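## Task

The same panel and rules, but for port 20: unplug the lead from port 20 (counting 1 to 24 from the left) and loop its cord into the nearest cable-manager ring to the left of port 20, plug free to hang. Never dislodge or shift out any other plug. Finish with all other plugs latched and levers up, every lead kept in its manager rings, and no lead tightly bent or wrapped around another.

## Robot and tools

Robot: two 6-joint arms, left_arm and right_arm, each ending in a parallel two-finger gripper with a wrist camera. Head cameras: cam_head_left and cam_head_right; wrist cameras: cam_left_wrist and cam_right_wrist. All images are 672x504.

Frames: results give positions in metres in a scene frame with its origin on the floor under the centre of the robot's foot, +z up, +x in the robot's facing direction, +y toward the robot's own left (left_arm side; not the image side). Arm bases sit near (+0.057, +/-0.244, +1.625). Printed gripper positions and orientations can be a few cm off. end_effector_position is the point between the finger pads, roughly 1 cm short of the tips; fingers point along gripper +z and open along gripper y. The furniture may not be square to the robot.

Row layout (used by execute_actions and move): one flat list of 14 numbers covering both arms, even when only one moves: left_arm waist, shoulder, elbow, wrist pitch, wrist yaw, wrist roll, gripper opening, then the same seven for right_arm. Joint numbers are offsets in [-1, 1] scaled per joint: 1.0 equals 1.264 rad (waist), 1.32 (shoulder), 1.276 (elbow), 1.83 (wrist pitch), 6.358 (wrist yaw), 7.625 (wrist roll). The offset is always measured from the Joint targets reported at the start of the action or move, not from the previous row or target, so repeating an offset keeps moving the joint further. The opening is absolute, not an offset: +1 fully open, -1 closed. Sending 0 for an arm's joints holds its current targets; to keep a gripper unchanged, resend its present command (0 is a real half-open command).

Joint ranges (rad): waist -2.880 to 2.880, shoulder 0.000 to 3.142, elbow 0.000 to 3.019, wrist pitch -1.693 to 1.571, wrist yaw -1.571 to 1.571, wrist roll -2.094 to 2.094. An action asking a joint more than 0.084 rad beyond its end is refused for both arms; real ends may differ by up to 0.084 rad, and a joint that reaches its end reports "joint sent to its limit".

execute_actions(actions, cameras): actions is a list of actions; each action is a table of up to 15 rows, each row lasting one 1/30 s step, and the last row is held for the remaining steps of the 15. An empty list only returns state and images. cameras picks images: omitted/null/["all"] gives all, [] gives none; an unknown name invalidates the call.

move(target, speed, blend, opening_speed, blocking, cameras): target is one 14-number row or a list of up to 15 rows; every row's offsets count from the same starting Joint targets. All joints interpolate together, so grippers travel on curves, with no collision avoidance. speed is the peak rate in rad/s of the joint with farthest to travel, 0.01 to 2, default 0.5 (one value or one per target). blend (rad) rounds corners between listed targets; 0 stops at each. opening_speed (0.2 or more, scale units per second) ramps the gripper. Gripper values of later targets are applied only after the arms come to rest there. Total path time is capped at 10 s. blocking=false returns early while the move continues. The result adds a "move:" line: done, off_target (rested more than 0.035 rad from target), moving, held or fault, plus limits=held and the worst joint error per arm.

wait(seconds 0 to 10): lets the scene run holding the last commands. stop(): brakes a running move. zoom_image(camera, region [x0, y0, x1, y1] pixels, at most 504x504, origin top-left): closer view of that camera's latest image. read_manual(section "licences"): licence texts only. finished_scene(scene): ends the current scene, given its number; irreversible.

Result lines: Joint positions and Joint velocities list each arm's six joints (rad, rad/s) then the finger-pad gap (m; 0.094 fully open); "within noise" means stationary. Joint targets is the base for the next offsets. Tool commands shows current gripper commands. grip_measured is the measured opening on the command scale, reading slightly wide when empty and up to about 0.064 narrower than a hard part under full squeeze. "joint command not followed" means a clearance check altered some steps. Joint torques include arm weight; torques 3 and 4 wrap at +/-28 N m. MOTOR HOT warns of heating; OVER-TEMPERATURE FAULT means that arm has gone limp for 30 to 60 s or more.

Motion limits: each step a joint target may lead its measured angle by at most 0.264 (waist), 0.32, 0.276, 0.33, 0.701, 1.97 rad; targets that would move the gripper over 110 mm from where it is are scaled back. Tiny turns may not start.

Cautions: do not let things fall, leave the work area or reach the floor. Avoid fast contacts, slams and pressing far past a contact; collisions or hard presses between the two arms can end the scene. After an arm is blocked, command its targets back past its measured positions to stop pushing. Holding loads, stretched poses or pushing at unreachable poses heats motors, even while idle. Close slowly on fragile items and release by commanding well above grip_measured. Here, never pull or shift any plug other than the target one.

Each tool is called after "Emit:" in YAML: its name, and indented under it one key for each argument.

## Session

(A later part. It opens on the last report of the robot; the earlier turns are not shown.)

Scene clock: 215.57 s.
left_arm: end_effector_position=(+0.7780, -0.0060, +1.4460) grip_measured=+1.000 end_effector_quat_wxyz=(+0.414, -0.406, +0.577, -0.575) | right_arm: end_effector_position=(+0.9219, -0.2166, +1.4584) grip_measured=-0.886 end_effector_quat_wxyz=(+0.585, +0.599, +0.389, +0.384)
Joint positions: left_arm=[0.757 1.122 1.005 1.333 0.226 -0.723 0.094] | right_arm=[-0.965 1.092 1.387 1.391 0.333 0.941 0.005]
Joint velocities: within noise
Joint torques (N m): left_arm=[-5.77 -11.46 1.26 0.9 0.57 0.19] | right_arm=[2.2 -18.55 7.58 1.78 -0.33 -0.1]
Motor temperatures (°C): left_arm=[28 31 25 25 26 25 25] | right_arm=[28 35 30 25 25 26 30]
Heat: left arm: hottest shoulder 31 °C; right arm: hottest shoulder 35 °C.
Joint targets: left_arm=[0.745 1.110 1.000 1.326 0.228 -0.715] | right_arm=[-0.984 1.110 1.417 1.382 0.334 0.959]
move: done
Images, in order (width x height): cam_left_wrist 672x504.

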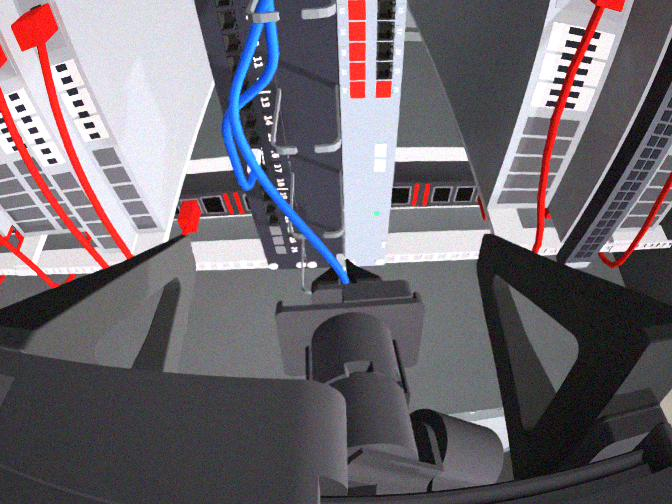

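Emit:
move:
  target: [0,0,0,0,0,0,1,-0.0063,0.0126,0.0354,-0.0156,0,0.001,-0.95]
  speed: 0.15
  cameras: ["cam_left_wrist"]

Emit:
zoom_image:
  camera: "cam_left_wrist"
  region: [240, 150, 380, 290]

Scene clock: 232.93 s.
left_arm: end_effector_position=(+0.7780, -0.0060, +1.4460) grip_measured=+1.000 end_effector_quat_wxyz=(+0.414, -0.406, +0.577, -0.575) | right_arm: end_effector_position=(+0.9346, -0.2202, +1.4600) grip_measured=-0.886 end_effector_quat_wxyz=(+0.587, +0.599, +0.386, +0.385)
Joint positions: left_arm=[0.757 1.122 1.005 1.333 0.226 -0.723 0.094] | right_arm=[-0.972 1.101 1.43 1.363 0.333 0.949 0.005]
Joint velocities: within noise
Joint torques (N m): left_arm=[-5.71 -11.58 1.24 0.96 0.56 0.15] | right_arm=[2.08 -18.26 8.08 1.73 -0.32 -0.1]
Motor temperatures (°C): left_arm=[28 31 25 25 26 25 25] | right_arm=[28 35 30 25 25 26 30]
Heat: left arm: hottest shoulder 31 °C; right arm: hottest shoulder 35 °C.
Joint targets: left_arm=[0.745 1.110 1.000 1.326 0.228 -0.715] | right_arm=[-0.992 1.127 1.462 1.354 0.334 0.966]
move: done
Images, in order (width x height): cam_left_wrist 672x504.

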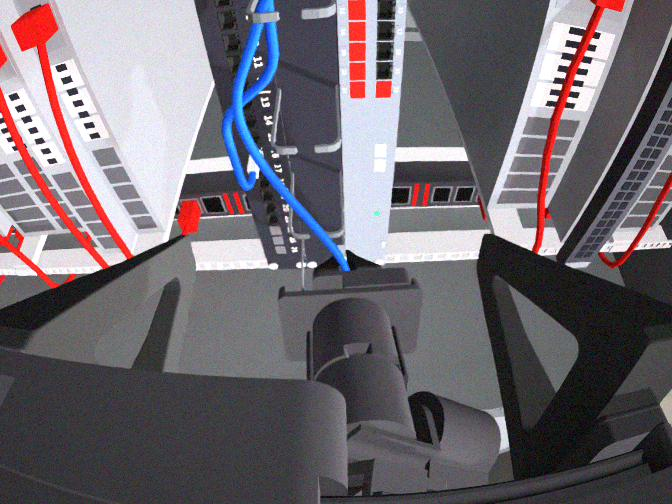

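Scaled by 3.600 from the camera's 672x504 image, which has a finer 960x720 frame.

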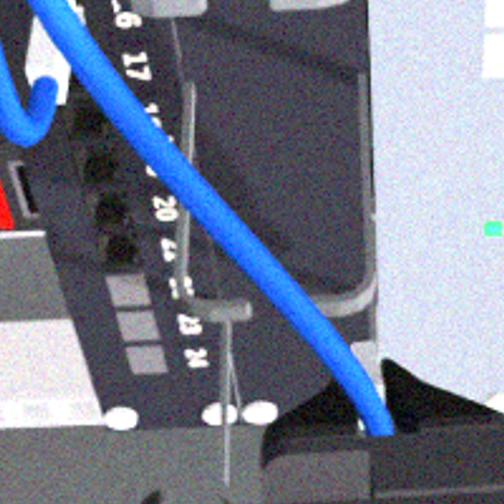

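Emit:
move:
  target: [0,0,0,0,0,0,1,-0.0095,0.0184,0.0214,-0.0016,0,0.0015,-0.95]
  speed: 0.15
  cameras: ["cam_left_wrist"]

Emit:
zoom_image:
  camera: "cam_left_wrist"
  region: [240, 150, 380, 290]

Scene clock: 239.67 s.
left_arm: end_effector_position=(+0.7780, -0.0060, +1.4460) grip_measured=+1.000 end_effector_quat_wxyz=(+0.414, -0.406, +0.577, -0.575) | right_arm: end_effector_position=(+0.9388, -0.2183, +1.4515) grip_measured=-0.886 end_effector_quat_wxyz=(+0.588, +0.598, +0.385, +0.386)
Joint positions: left_arm=[0.757 1.122 1.005 1.333 0.226 -0.723 0.094] | right_arm=[-0.985 1.126 1.456 1.36 0.333 0.96 0.005]
Joint velocities: within noise
Joint torques (N m): left_arm=[-6.12 -11.75 1.29 0.87 0.58 0.16] | right_arm=[2.37 -18.78 8.03 1.74 -0.32 -0.1]
Motor temperatures (°C): left_arm=[28 31 25 25 26 25 25] | right_arm=[28 36 30 25 25 26 30]
Heat: left arm: hottest shoulder 31 °C; right arm: hottest shoulder 36 °C.
Joint targets: left_arm=[0.745 1.110 1.000 1.326 0.228 -0.715] | right_arm=[-1.004 1.151 1.490 1.351 0.334 0.978]
move: done
Images, in order (width x height): cam_left_wrist 672x504.

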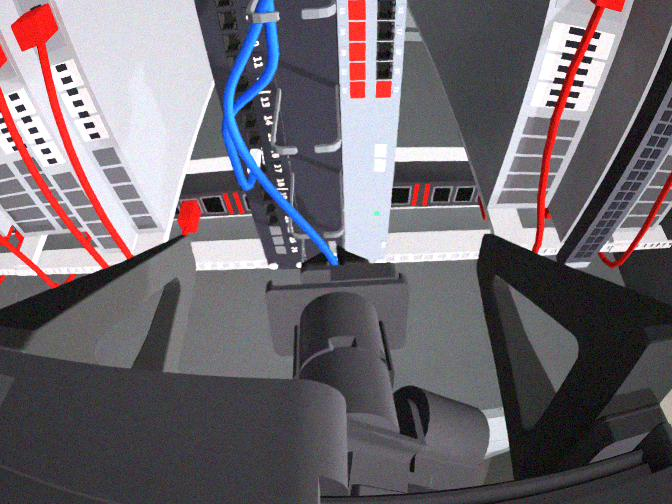

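Scaled by 3.600 from the camera's 672x504 image, which has a finer 960x720 frame.

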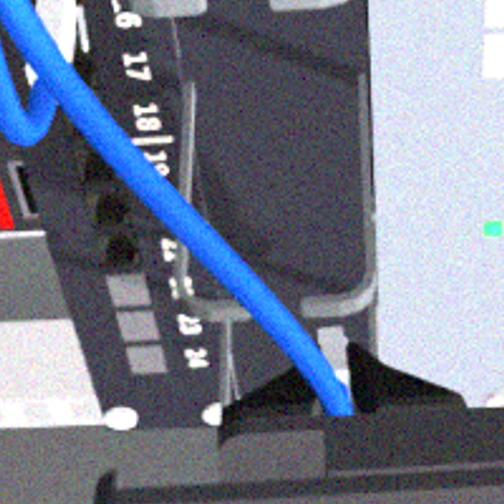

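Emit:
move:
  target: [0,0,0,0,0,0,1,-0.003,0.0131,0.0361,-0.0157,0,0.0003,-0.95]
  speed: 0.12
  cameras: ["cam_left_wrist"]

Emit:
zoom_image:
  camera: "cam_left_wrist"
  region: [240, 150, 380, 290]

Scene clock: 246.37 s.
left_arm: end_effector_position=(+0.7780, -0.0060, +1.4460) grip_measured=+1.000 end_effector_quat_wxyz=(+0.414, -0.406, +0.577, -0.575) | right_arm: end_effector_position=(+0.9509, -0.2191, +1.4505) grip_measured=-0.886 end_effector_quat_wxyz=(+0.589, +0.597, +0.385, +0.386)
Joint positions: left_arm=[0.757 1.122 1.005 1.333 0.226 -0.723 0.094] | right_arm=[-0.988 1.142 1.501 1.332 0.333 0.963 0.005]
Joint velocities: within noise
Joint torques (N m): left_arm=[-6.12 -11.75 1.32 0.9 0.58 0.18] | right_arm=[2.2 -18.9 8.61 1.72 -0.32 -0.11]
Motor temperatures (°C): left_arm=[28 31 25 25 26 25 25] | right_arm=[28 35 30 25 25 26 31]
Heat: left arm: hottest shoulder 31 °C; right arm: hottest shoulder 35 °C.
Joint targets: left_arm=[0.745 1.110 1.000 1.326 0.228 -0.715] | right_arm=[-1.008 1.168 1.536 1.322 0.334 0.980]
move: done
Images, in order (width x height): cam_left_wrist 672x504.

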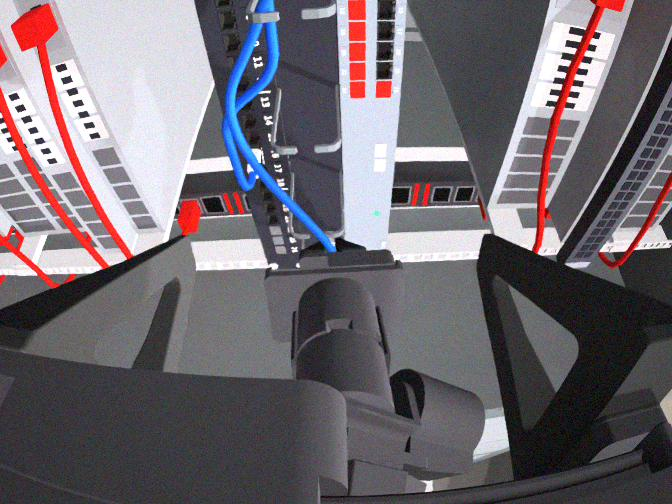

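Scaled by 3.600 from the camera's 672x504 image, which has a finer 960x720 frame.

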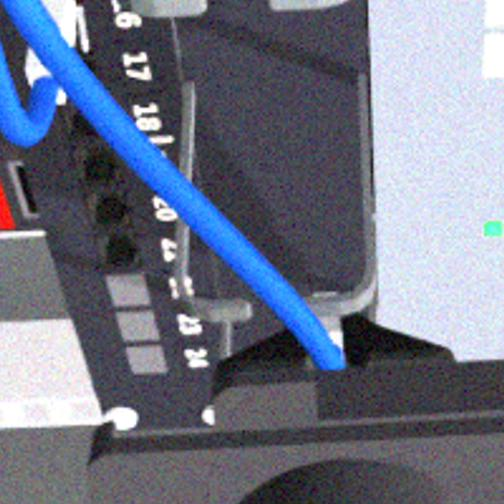

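Emit:
move:
  target: [0,0,0,0,0,0,1,-0.0075,0.0083,0.0085,0,0,0.001,-0.95]
  speed: 0.12
  cameras: ["cam_left_wrist"]

Emit:
zoom_image:
  camera: "cam_left_wrist"
  region: [240, 150, 380, 290]

Scene clock: 251.03 s.
left_arm: end_effector_position=(+0.7780, -0.0060, +1.4460) grip_measured=+1.000 end_effector_quat_wxyz=(+0.414, -0.406, +0.577, -0.575) | right_arm: end_effector_position=(+0.9524, -0.2195, +1.4465) grip_measured=-0.886 end_effector_quat_wxyz=(+0.590, +0.596, +0.385, +0.385)
Joint positions: left_arm=[0.757 1.122 1.005 1.333 0.226 -0.723 0.094] | right_arm=[-0.998 1.153 1.513 1.331 0.333 0.97 0.005]
Joint velocities: within noise
Joint torques (N m): left_arm=[-5.77 -11.4 1.32 0.91 0.56 0.18] | right_arm=[2.26 -19.37 8.51 1.77 -0.31 -0.09]
Motor temperatures (°C): left_arm=[28 31 25 25 26 25 25] | right_arm=[28 35 30 25 25 26 31]
Heat: left arm: hottest shoulder 31 °C; right arm: hottest shoulder 35 °C.
Joint targets: left_arm=[0.745 1.110 1.000 1.326 0.228 -0.715] | right_arm=[-1.017 1.179 1.547 1.322 0.334 0.988]
move: done
Images, in order (width x height): cam_left_wrist 672x504.

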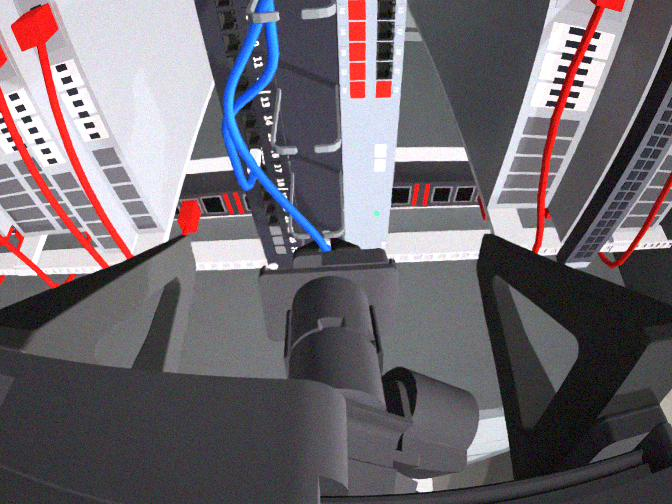

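Scaled by 3.600 from the camera's 672x504 image, which has a finer 960x720 frame.

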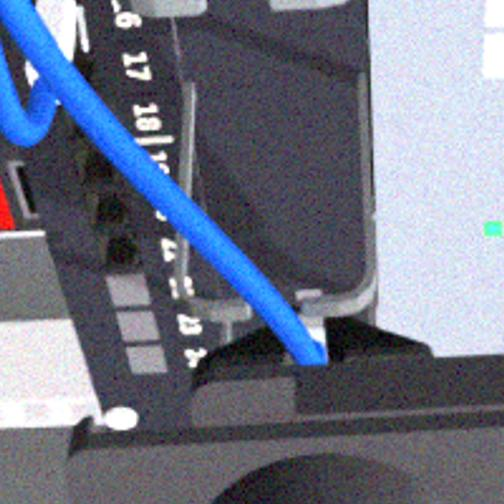

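Emit:
move:
  target: [0,0,0,0,0,0,1,-0.0045,0.0076,0.0204,-0.0087,0,0.0006,-0.95]
  speed: 0.12
  cameras: ["cam_left_wrist","cam_right_wrist"]

Emit:
zoom_image:
  camera: "cam_left_wrist"
  region: [240, 150, 380, 290]

Emit:
zoom_image:
  camera: "cam_right_wrist"
  region: [240, 130, 440, 330]

Scene clock: 258.93 s.
left_arm: end_effector_position=(+0.7780, -0.0060, +1.4460) grip_measured=+1.000 end_effector_quat_wxyz=(+0.414, -0.406, +0.577, -0.575) | right_arm: end_effector_position=(+0.9587, -0.2209, +1.4459) grip_measured=-0.886 end_effector_quat_wxyz=(+0.591, +0.595, +0.384, +0.386)
Joint positions: left_arm=[0.757 1.122 1.005 1.333 0.226 -0.723 0.094] | right_arm=[-1.003 1.161 1.537 1.317 0.333 0.975 0.005]
Joint velocities: within noise
Joint torques (N m): left_arm=[-5.6 -11.81 1.37 0.88 0.6 0.19] | right_arm=[2.32 -19.31 8.84 1.7 -0.32 -0.1]
Motor temperatures (°C): left_arm=[28 31 25 25 26 25 25] | right_arm=[28 35 30 25 25 26 31]
Heat: left arm: hottest shoulder 31 °C; right arm: hottest shoulder 35 °C.
Joint targets: left_arm=[0.745 1.110 1.000 1.326 0.228 -0.715] | right_arm=[-1.023 1.189 1.573 1.306 0.334 0.993]
move: off_target (right_arm); right_arm: the elbow is farthest, 0.036 rad from its target
Images, in order (width x height): cam_left_wrist 672x504, cam_right_wrist 672x504.

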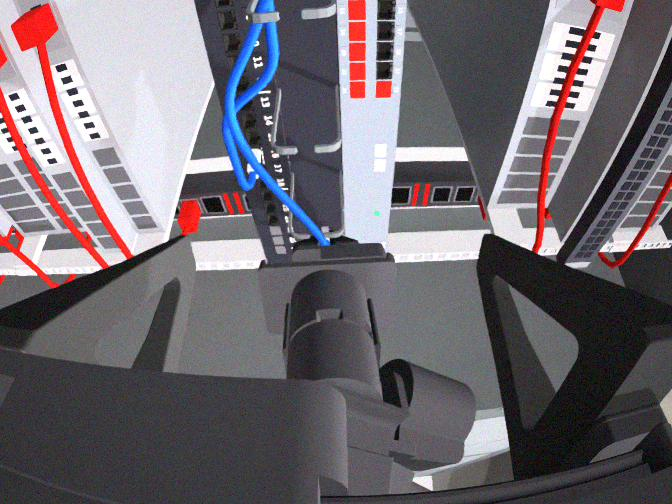

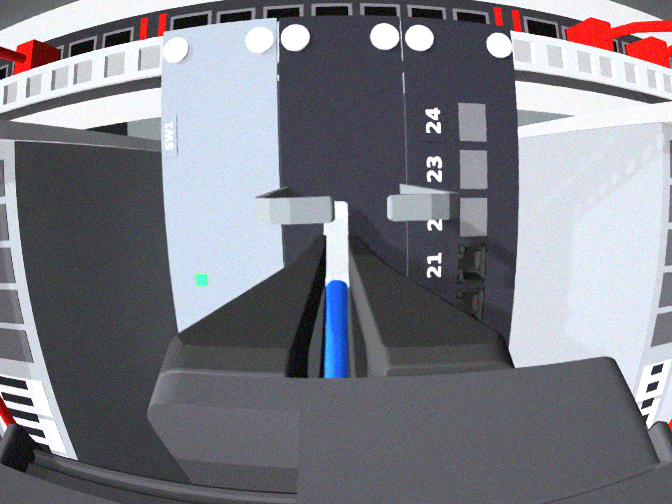

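Scaled by 3.600 from the camera's 672x504 image, which has a finer 960x720 frame.

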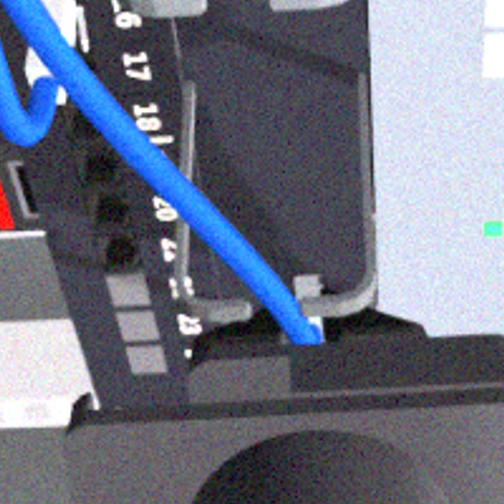

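Scaled by 2.520 from the camera's 672x504 image, which has a finer 960x720 frame.

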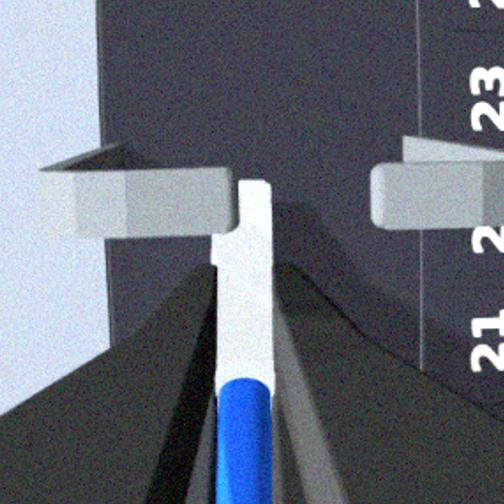

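Emit:
move:
  target: [0,0,0,0,0,0,1,0,0.0201,0.0145,0.0044,0,0,-0.95]
  speed: 0.12
  cameras: ["cam_left_wrist","cam_right_wrist"]

Emit:
zoom_image:
  camera: "cam_left_wrist"
  region: [240, 150, 380, 290]

Emit:
zoom_image:
  camera: "cam_right_wrist"
  region: [240, 130, 440, 330]

Scene clock: 271.23 s.
left_arm: end_effector_position=(+0.7780, -0.0060, +1.4460) grip_measured=+1.000 end_effector_quat_wxyz=(+0.414, -0.406, +0.577, -0.575) | right_arm: end_effector_position=(+0.9590, -0.2183, +1.4398) grip_measured=-0.886 end_effector_quat_wxyz=(+0.591, +0.597, +0.383, +0.384)
Joint positions: left_arm=[0.757 1.122 1.005 1.333 0.226 -0.723 0.094] | right_arm=[-1.004 1.177 1.548 1.321 0.338 0.978 0.005]
Joint velocities: within noise
Joint torques (N m): left_arm=[-5.83 -11.75 1.26 0.95 0.55 0.18] | right_arm=[2.61 -18.37 9.55 1.78 -0.51 -0.11]
Motor temperatures (°C): left_arm=[28 31 25 25 26 25 25] | right_arm=[28 35 30 25 25 26 31]
Heat: left arm: hottest shoulder 31 °C; right arm: hottest shoulder 35 °C.
Joint targets: left_arm=[0.745 1.110 1.000 1.326 0.228 -0.715] | right_arm=[-1.023 1.216 1.591 1.314 0.334 0.993]
move: off_target (right_arm); right_arm: the elbow is farthest, 0.043 rad from its target
Images, in order (width x height): cam_left_wrist 672x504, cam_right_wrist 672x504.

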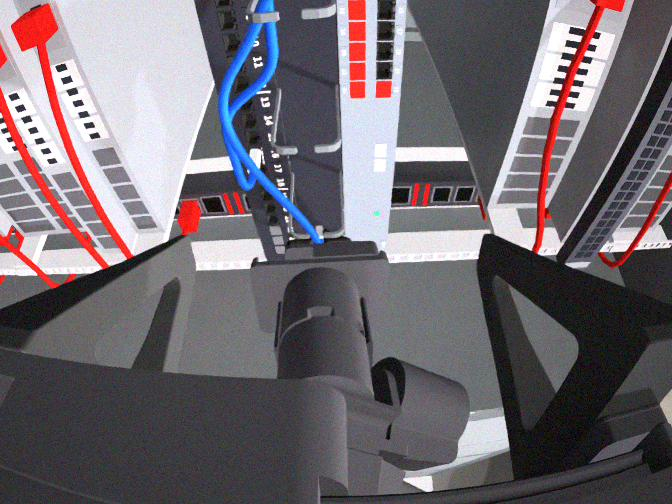

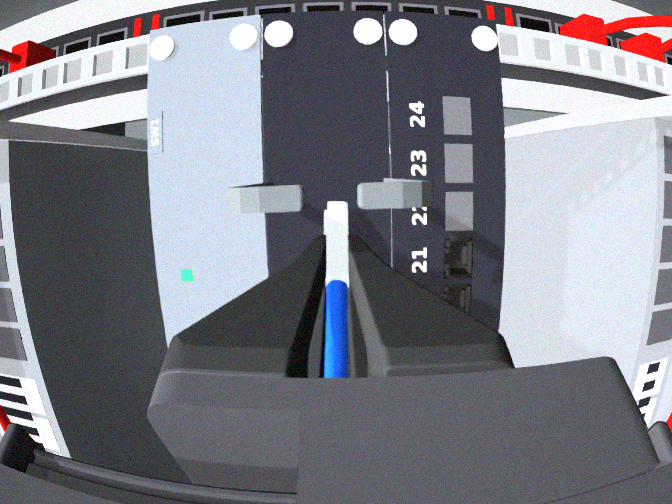

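Scaled by 3.600 from the camera's 672x504 image, which has a finer 960x720 frame.

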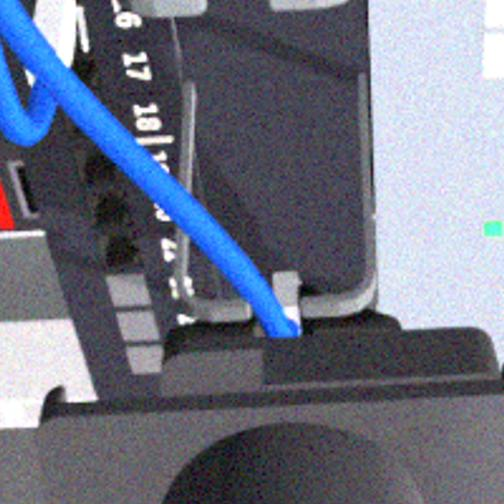

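Scaled by 2.520 from the camera's 672x504 image, which has a finer 960x720 frame.

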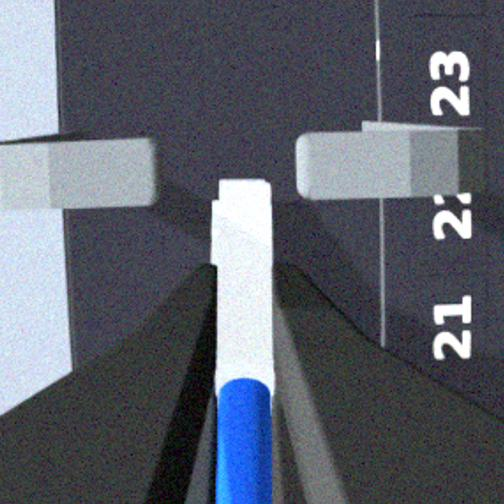

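Emit:
zoom_image:
  camera: "cam_left_wrist"
  region: [285, 205, 355, 260]

Scaled by 7.200 from the camera's 672x504 image, which has a finer 960x720 frame.

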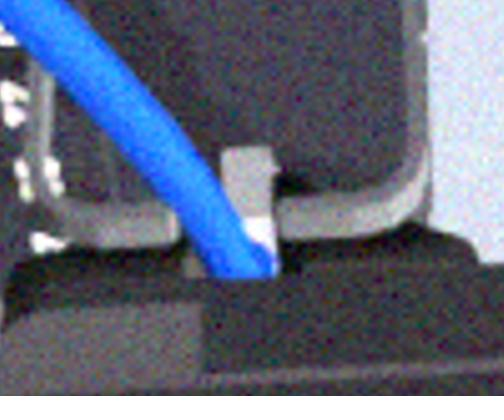

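Emit:
zoom_image:
  camera: "cam_left_wrist"
  region: [270, 165, 330, 225]

Scaled by 8.400 from the camera's 672x504 image, which has a finer 960x720 frame.

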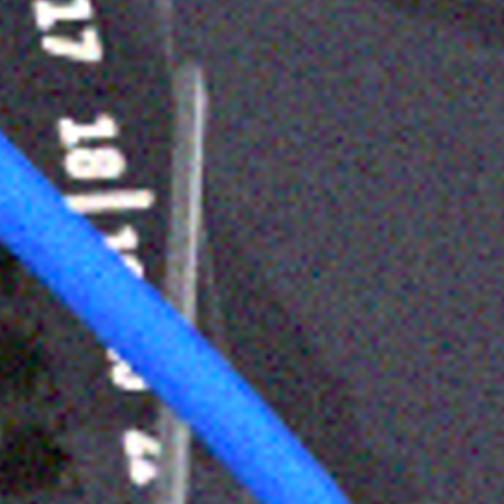

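Emit:
move:
  target: [0,0,0,0,0,0,1,0,0.010,0.0073,0.0022,0,0,-0.95]
  speed: 0.12
  cameras: ["cam_left_wrist","cam_right_wrist"]

Emit:
zoom_image:
  camera: "cam_left_wrist"
  region: [270, 190, 340, 260]

Scene clock: 311.07 s.
left_arm: end_effector_position=(+0.7780, -0.0060, +1.4460) grip_measured=+1.000 end_effector_quat_wxyz=(+0.414, -0.406, +0.577, -0.575) | right_arm: end_effector_position=(+0.9591, -0.2163, +1.4354) grip_measured=-0.886 end_effector_quat_wxyz=(+0.593, +0.597, +0.379, +0.384)
Joint positions: left_arm=[0.757 1.122 1.005 1.333 0.226 -0.723 0.094] | right_arm=[-1.006 1.193 1.56 1.331 0.34 0.979 0.005]
Joint velocities: within noise
Joint torques (N m): left_arm=[-5.71 -11.93 1.28 0.95 0.57 0.2] | right_arm=[2.78 -18.9 9.14 1.61 -0.57 -0.11]
Motor temperatures (°C): left_arm=[28 31 25 25 26 25 25] | right_arm=[28 34 32 25 26 26 31]
Heat: left arm: hottest shoulder 31 °C; right arm: hottest shoulder 34 °C.
Joint targets: left_arm=[0.745 1.110 1.000 1.326 0.228 -0.715] | right_arm=[-1.023 1.229 1.601 1.318 0.334 0.993]
move: off_target (right_arm); right_arm: the elbow is farthest, 0.040 rad from its target
Images, in order (width x height): cam_left_wrist 672x504, cam_right_wrist 672x504.

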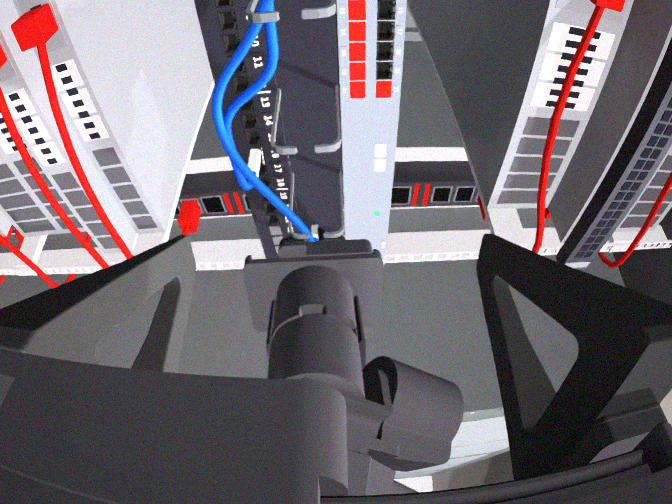

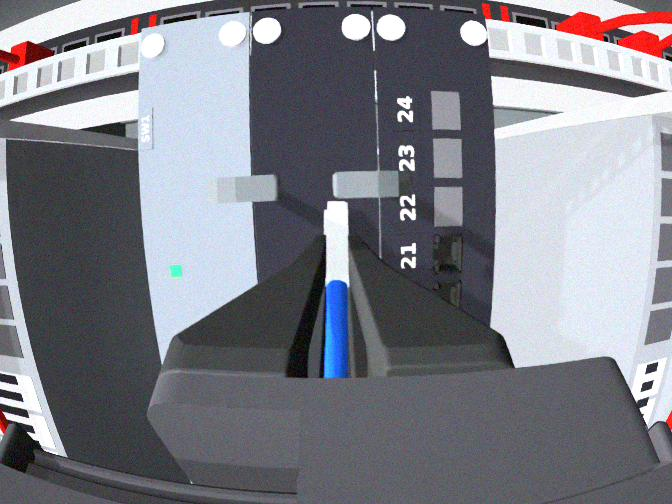

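Scaled by 7.200 from the camera's 672x504 image, which has a finer 960x720 frame.

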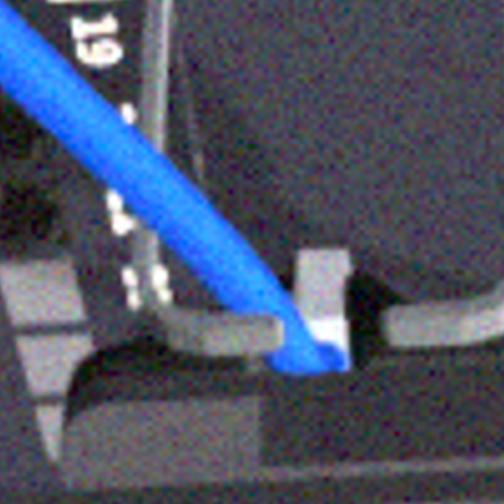

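Emit:
move:
  target: [0,0,0,0,0,0,1,0,0.006,0.0045,0.0015,-0.0085,0,-0.95]
  speed: 0.12
  cameras: ["cam_left_wrist","cam_right_wrist"]

Emit:
zoom_image:
  camera: "cam_left_wrist"
  region: [240, 170, 340, 260]

Scene clock: 319.10 s.
left_arm: end_effector_position=(+0.7780, -0.0060, +1.4460) grip_measured=+1.000 end_effector_quat_wxyz=(+0.414, -0.406, +0.577, -0.575) | right_arm: end_effector_position=(+0.9591, -0.2122, +1.4336) grip_measured=-0.886 end_effector_quat_wxyz=(+0.595, +0.585, +0.386, +0.393)
Joint positions: left_arm=[0.757 1.122 1.005 1.333 0.226 -0.723 0.094] | right_arm=[-1.015 1.2 1.56 1.337 0.309 0.98 0.005]
Joint velocities: within noise
Joint torques (N m): left_arm=[-5.71 -11.4 1.31 0.83 0.56 0.18] | right_arm=[4.01 -18.73 9.66 1.52 -1.44 -0.13]
Motor temperatures (°C): left_arm=[28 31 25 25 26 25 25] | right_arm=[28 34 32 25 26 26 31]
Heat: left arm: hottest shoulder 31 °C; right arm: hottest shoulder 34 °C.
Joint targets: left_arm=[0.745 1.110 1.000 1.326 0.228 -0.715] | right_arm=[-1.023 1.237 1.606 1.321 0.280 0.992]
move: off_target (right_arm); right_arm: the elbow is farthest, 0.047 rad from its target
Images, in order (width x height): cam_left_wrist 672x504, cam_right_wrist 672x504.

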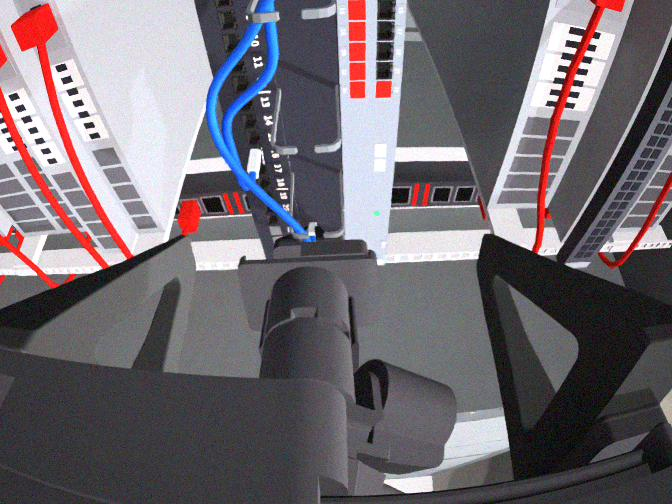

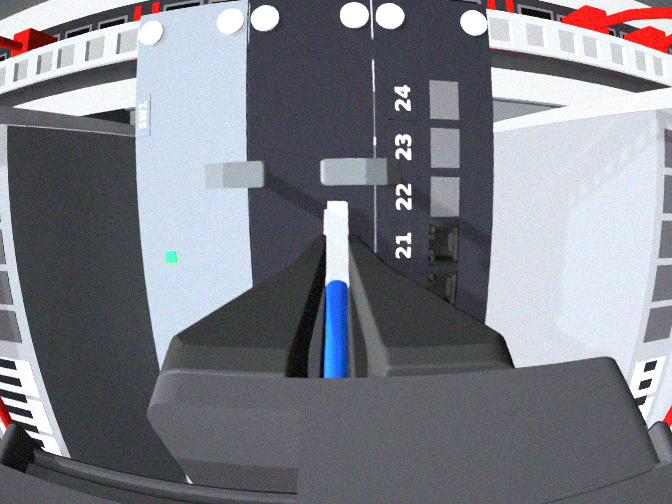

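Scaled by 5.040 from the camera's 672x504 image, which has a finer 960x720 frame.

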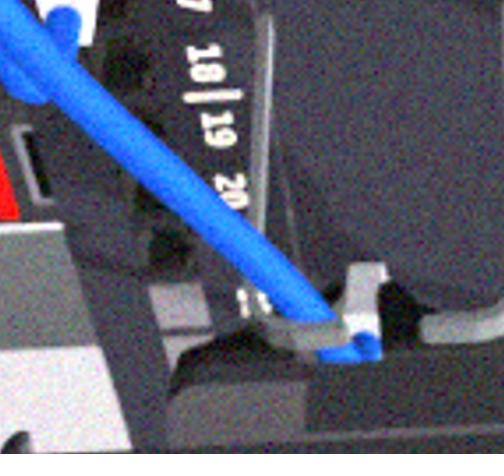

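Emit:
move:
  target: [0,0,0,0,0,0,1,0,0,0,0,0.006,0,-0.95]
  speed: 0.12
  cameras: ["cam_left_wrist"]

Emit:
zoom_image:
  camera: "cam_left_wrist"
  region: [240, 170, 340, 260]

Scene clock: 325.23 s.
left_arm: end_effector_position=(+0.7780, -0.0060, +1.4460) grip_measured=+1.000 end_effector_quat_wxyz=(+0.414, -0.406, +0.577, -0.575) | right_arm: end_effector_position=(+0.9589, -0.2133, +1.4322) grip_measured=-0.886 end_effector_quat_wxyz=(+0.595, +0.588, +0.385, +0.390)
Joint positions: left_arm=[0.757 1.122 1.005 1.333 0.226 -0.723 0.094] | right_arm=[-1.015 1.202 1.563 1.337 0.318 0.98 0.005]
Joint velocities: within noise
Joint torques (N m): left_arm=[-6.07 -11.58 1.25 0.87 0.57 0.18] | right_arm=[3.84 -18.9 9.48 1.51 -0.37 -0.13]
Motor temperatures (°C): left_arm=[28 31 25 25 26 25 25] | right_arm=[28 34 32 25 27 26 31]
Heat: left arm: hottest shoulder 31 °C; right arm: hottest shoulder 34 °C.
Joint targets: left_arm=[0.745 1.110 1.000 1.326 0.228 -0.715] | right_arm=[-1.023 1.237 1.606 1.321 0.318 0.993]
move: off_target (right_arm); right_arm: the elbow is farthest, 0.043 rad from its target
Images, in order (width x height): cam_left_wrist 672x504.

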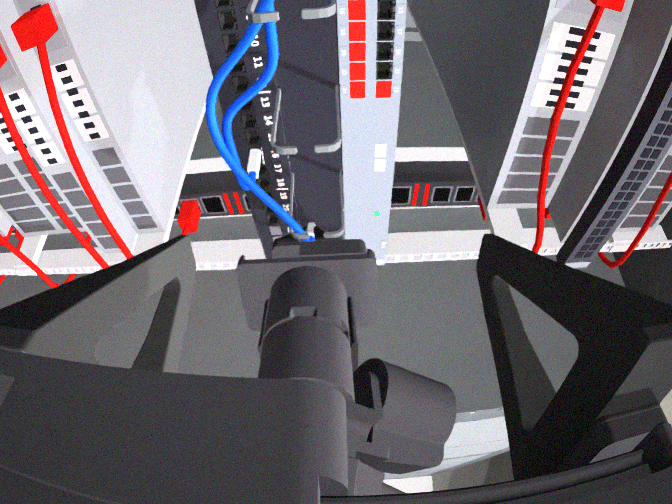

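Scaled by 5.040 from the camera's 672x504 image, which has a finer 960x720 frame.

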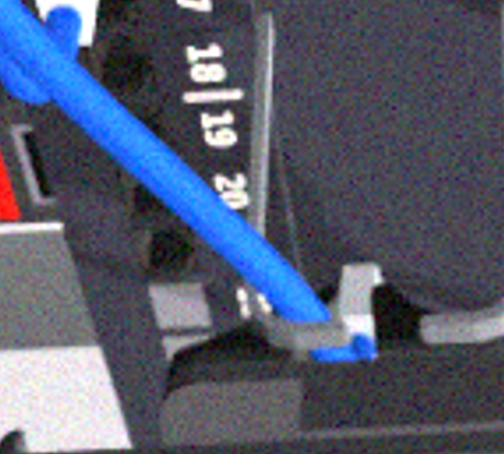

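Emit:
move:
  target: [0,0,0,0,0,0,1,0,0,0,0,0,0,-0.45]
  opening_speed: 0.25
  cameras: ["cam_left_wrist","cam_right_wrist"]

Emit:
zoom_image:
  camera: "cam_left_wrist"
  region: [220, 130, 360, 260]

Emit:
zoom_image:
  camera: "cam_right_wrist"
  region: [240, 130, 440, 330]

Scene clock: 331.67 s.
left_arm: end_effector_position=(+0.7780, -0.0060, +1.4460) grip_measured=+1.000 end_effector_quat_wxyz=(+0.414, -0.406, +0.577, -0.575) | right_arm: end_effector_position=(+0.9613, -0.2139, +1.4319) grip_measured=-0.453 end_effector_quat_wxyz=(+0.596, +0.589, +0.383, +0.389)
Joint positions: left_arm=[0.757 1.122 1.005 1.333 0.226 -0.723 0.094] | right_arm=[-1.015 1.206 1.573 1.332 0.322 0.98 0.026]
Joint velocities: within noise
Joint torques (N m): left_arm=[-5.95 -11.69 1.35 1.01 0.57 0.19] | right_arm=[3.78 -19.14 8.59 1.72 -0.5 -0.12]
Motor temperatures (°C): left_arm=[28 31 25 25 26 25 25] | right_arm=[28 34 32 25 27 26 31]
Heat: left arm: hottest shoulder 31 °C; right arm: hottest shoulder 34 °C.
Joint targets: left_arm=[0.745 1.110 1.000 1.326 0.228 -0.715] | right_arm=[-1.023 1.237 1.606 1.321 0.318 0.992]
move: done
Images, in order (width x height): cam_left_wrist 672x504, cam_right_wrist 672x504.

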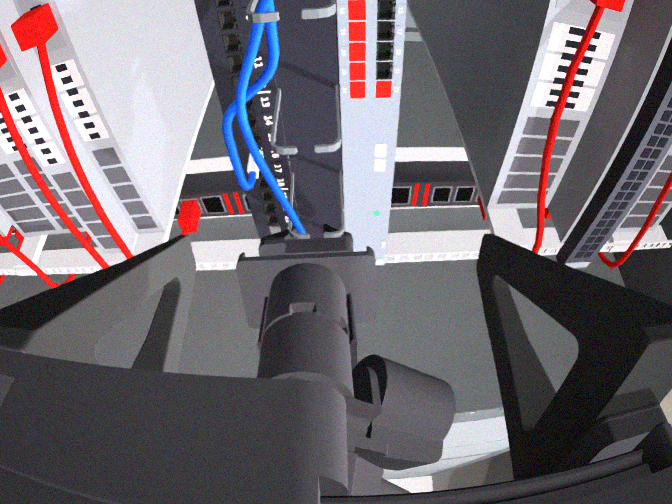

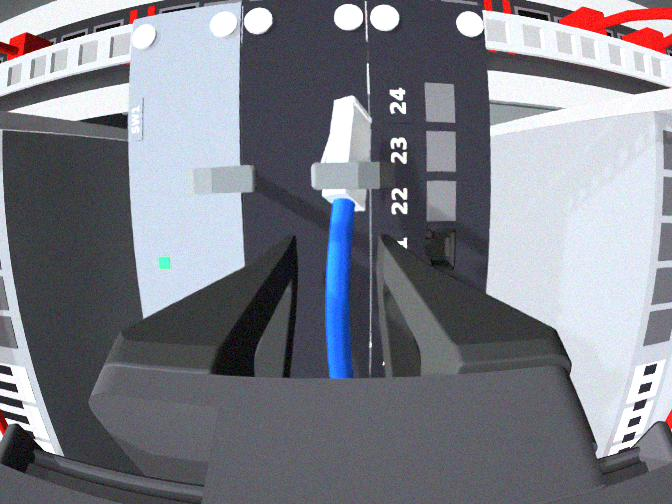

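Scaled by 3.600 from the camera's 672x504 image, which has a finer 960x720 frame.

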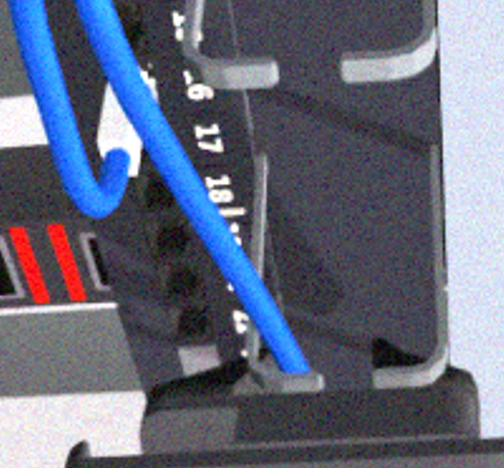

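Scaled by 2.520 from the camera's 672x504 image, which has a finer 960x720 frame.

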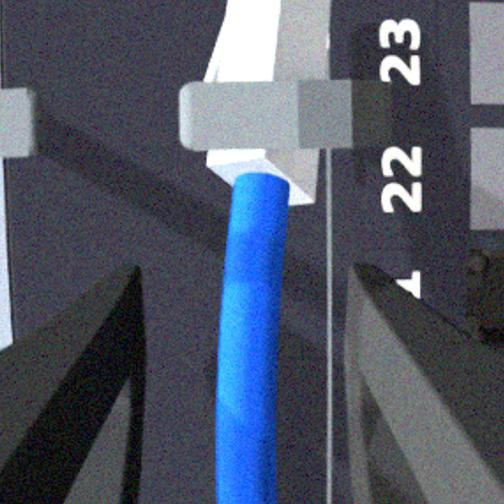

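Emit:
move:
  target:
    - [0,0,0,0,0,0,1,0,-0.038,-0.035,0.0137,0,0,-0.36]
    - [0,0,0,0,0,0,1,0,-0.0735,-0.1567,0.0743,0,0,-0.36]
  speed: 0.15
  opening_speed: 0.4
  cameras: ["cam_left_wrist","cam_right_wrist"]

Emit:
zoom_image:
  camera: "cam_left_wrist"
  region: [220, 130, 380, 290]

Emit:
zoom_image:
  camera: "cam_right_wrist"
  region: [240, 100, 440, 300]

Scene clock: 345.07 s.
left_arm: end_effector_position=(+0.7780, -0.0060, +1.4460) grip_measured=+1.000 end_effector_quat_wxyz=(+0.414, -0.406, +0.577, -0.575) | right_arm: end_effector_position=(+0.9168, -0.2116, +1.4302) grip_measured=-0.362 end_effector_quat_wxyz=(+0.594, +0.589, +0.386, +0.389)
Joint positions: left_arm=[0.757 1.122 1.005 1.333 0.226 -0.723 0.094] | right_arm=[-1.015 1.162 1.415 1.44 0.321 0.981 0.03]
Joint velocities: within noise
Joint torques (N m): left_arm=[-5.83 -11.75 1.35 0.85 0.59 0.16] | right_arm=[3.6 -22.24 3.64 2.65 -0.47 -0.15]
Motor temperatures (°C): left_arm=[28 31 25 25 26 25 25] | right_arm=[28 34 32 25 26 26 30]
Heat: left arm: hottest shoulder 31 °C; right arm: hottest shoulder 34 °C.
Joint targets: left_arm=[0.745 1.110 1.000 1.326 0.228 -0.715] | right_arm=[-1.023 1.140 1.406 1.457 0.318 0.992]
move: done
Images, in order (width x height): cam_left_wrist 672x504, cam_right_wrist 672x504.

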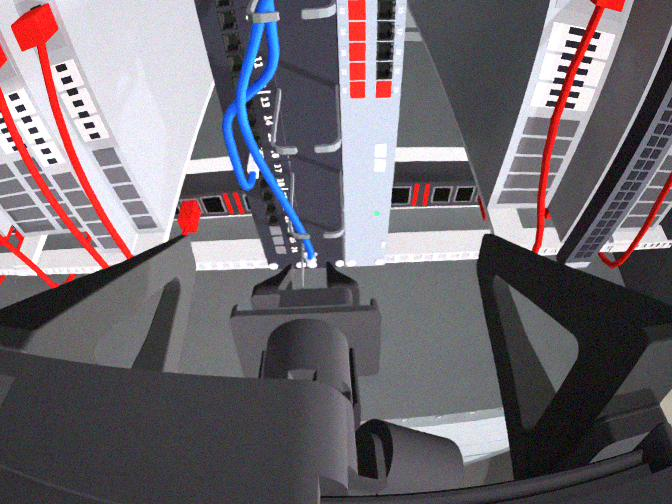

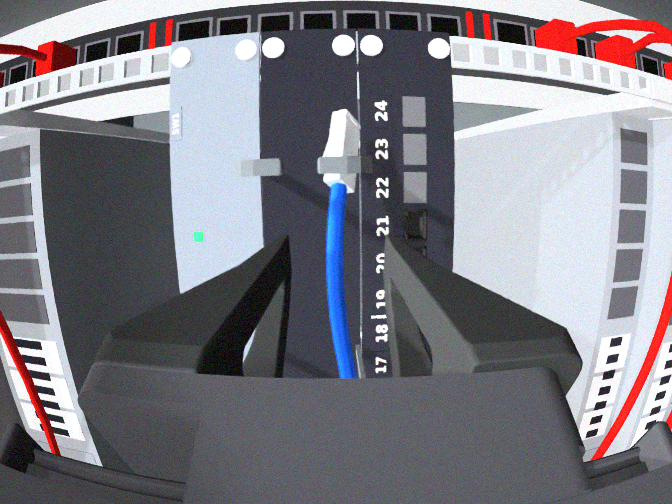

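Scaled by 3.150 from the camera's 672x504 image, which has a finer 960x720 frame.

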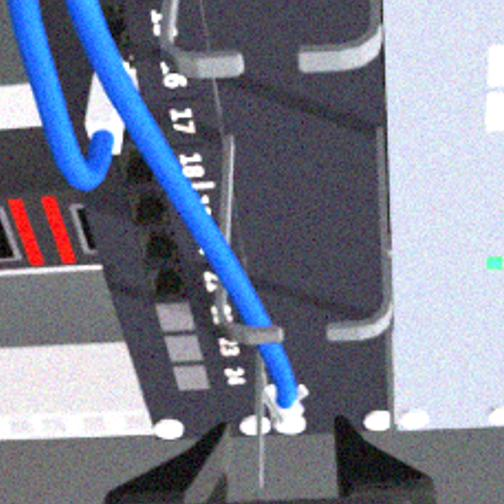

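Scaled by 2.520 from the camera's 672x504 image, which has a finer 960x720 frame.

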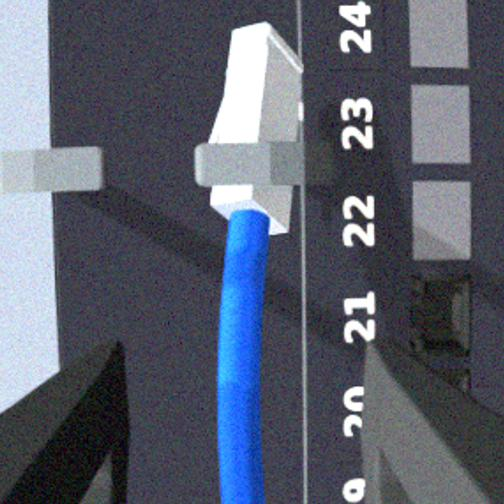

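Emit:
move:
  target: [0,0,0,0,0,0,1,0,-0.076,-0.196,0,0,0,-0.3]
  speed: 0.3

Emit:
zoom_image:
  camera: "cam_left_wrist"
  region: [190, 0, 380, 280]

Emit:
zoom_image:
  camera: "cam_right_wrist"
  region: [240, 80, 440, 330]

Scene clock: 349.60 s.
left_arm: end_effector_position=(+0.7780, -0.0060, +1.4460) grip_measured=+1.000 end_effector_quat_wxyz=(+0.414, -0.406, +0.577, -0.575) | right_arm: end_effector_position=(+0.8529, -0.2027, +1.4186) grip_measured=-0.302 end_effector_quat_wxyz=(+0.552, +0.598, +0.444, +0.374)
Joint positions: left_arm=[0.757 1.122 1.005 1.333 0.226 -0.723 0.094] | right_arm=[-1.015 1.06 1.165 1.441 0.321 0.981 0.033]
Joint velocities: within noise
Joint torques (N m): left_arm=[-6.12 -11.81 1.17 0.94 0.57 0.17] | right_arm=[2.96 -20.01 2.51 2.77 -0.41 -0.13]
Motor temperatures (°C): left_arm=[28 31 25 25 26 25 25] | right_arm=[28 34 32 25 26 26 30]
Heat: left arm: hottest shoulder 31 °C; right arm: hottest shoulder 34 °C.
Joint targets: left_arm=[0.745 1.110 1.000 1.326 0.228 -0.715] | right_arm=[-1.023 1.040 1.156 1.456 0.318 0.992]
move: done

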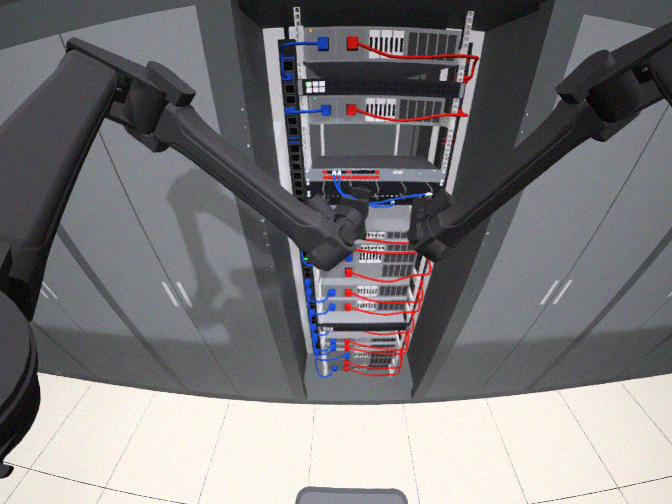

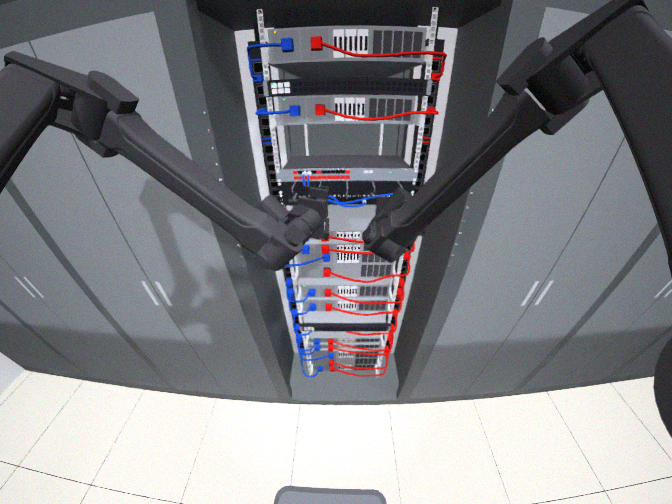

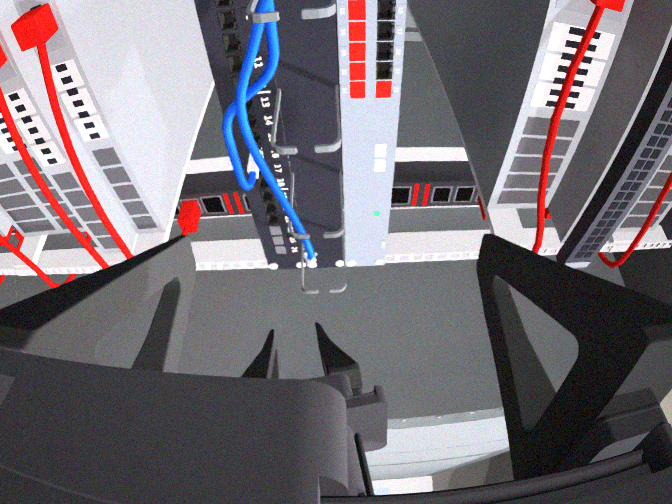

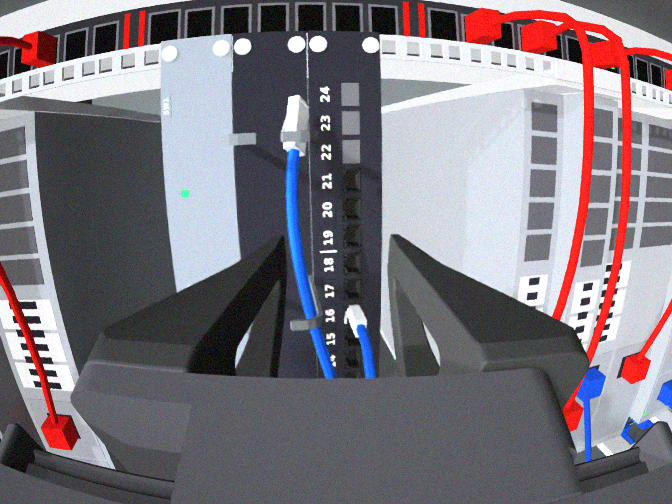

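Scaled by 1.800 from the camera's 672x504 image, which has a finer 960x720 frame.

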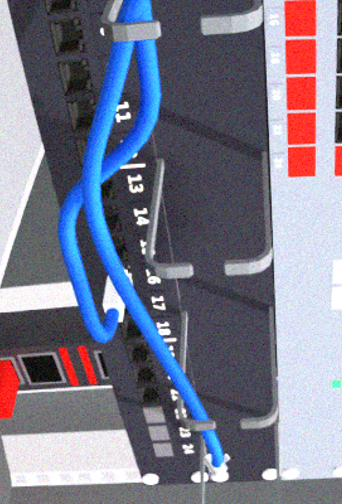

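Scaled by 2.016 from the camera's 672x504 image, which has a finer 960x720 frame.

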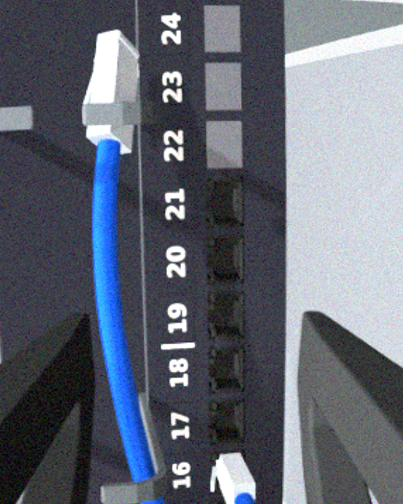

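Emit:
move:
  target: [0,0,0,0,-0.03,0.206,1,0,0,0,0,0,0,-0.3]
  speed: 1.2
  cameras: ["cam_left_wrist"]

Emit:
zoom_image:
  camera: "cam_left_wrist"
  region: [150, 20, 500, 240]

Scene clock: 360.93 s.
left_arm: end_effector_position=(+0.7823, +0.0151, +1.4223) grip_measured=+1.000 end_effector_quat_wxyz=(+0.655, +0.085, +0.748, -0.063) | right_arm: end_effector_position=(+0.8525, -0.2026, +1.4185) grip_measured=-0.302 end_effector_quat_wxyz=(+0.552, +0.598, +0.444, +0.374)
Joint positions: left_arm=[0.757 1.122 1.005 1.333 0.039 0.847 0.094] | right_arm=[-1.015 1.06 1.163 1.442 0.321 0.981 0.033]
Joint velocities: within noise
Joint torques (N m): left_arm=[-5.54 -11.87 1.37 0.98 0.45 0.08] | right_arm=[2.96 -20.31 2.59 2.78 -0.42 -0.13]
Motor temperatures (°C): left_arm=[28 31 25 25 26 25 25] | right_arm=[28 35 31 25 26 26 30]
Heat: left arm: hottest shoulder 31 °C; right arm: hottest shoulder 35 °C.
Joint targets: left_arm=[0.745 1.110 1.000 1.326 0.037 0.855] | right_arm=[-1.023 1.040 1.156 1.457 0.318 0.992]
move: done
Images, in order (width x height): cam_left_wrist 672x504.

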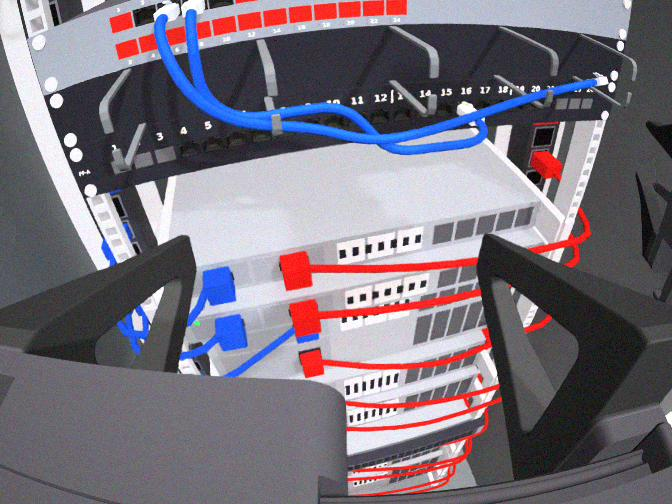

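Scaled by 1.440 from the camera's 672x504 image, which has a finer 960x720 frame.

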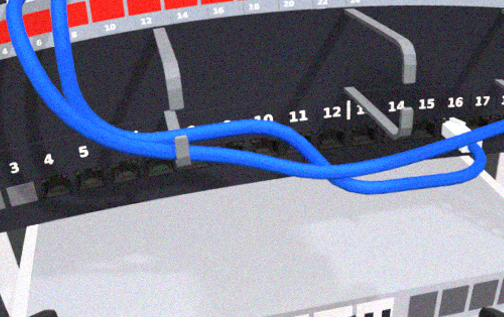

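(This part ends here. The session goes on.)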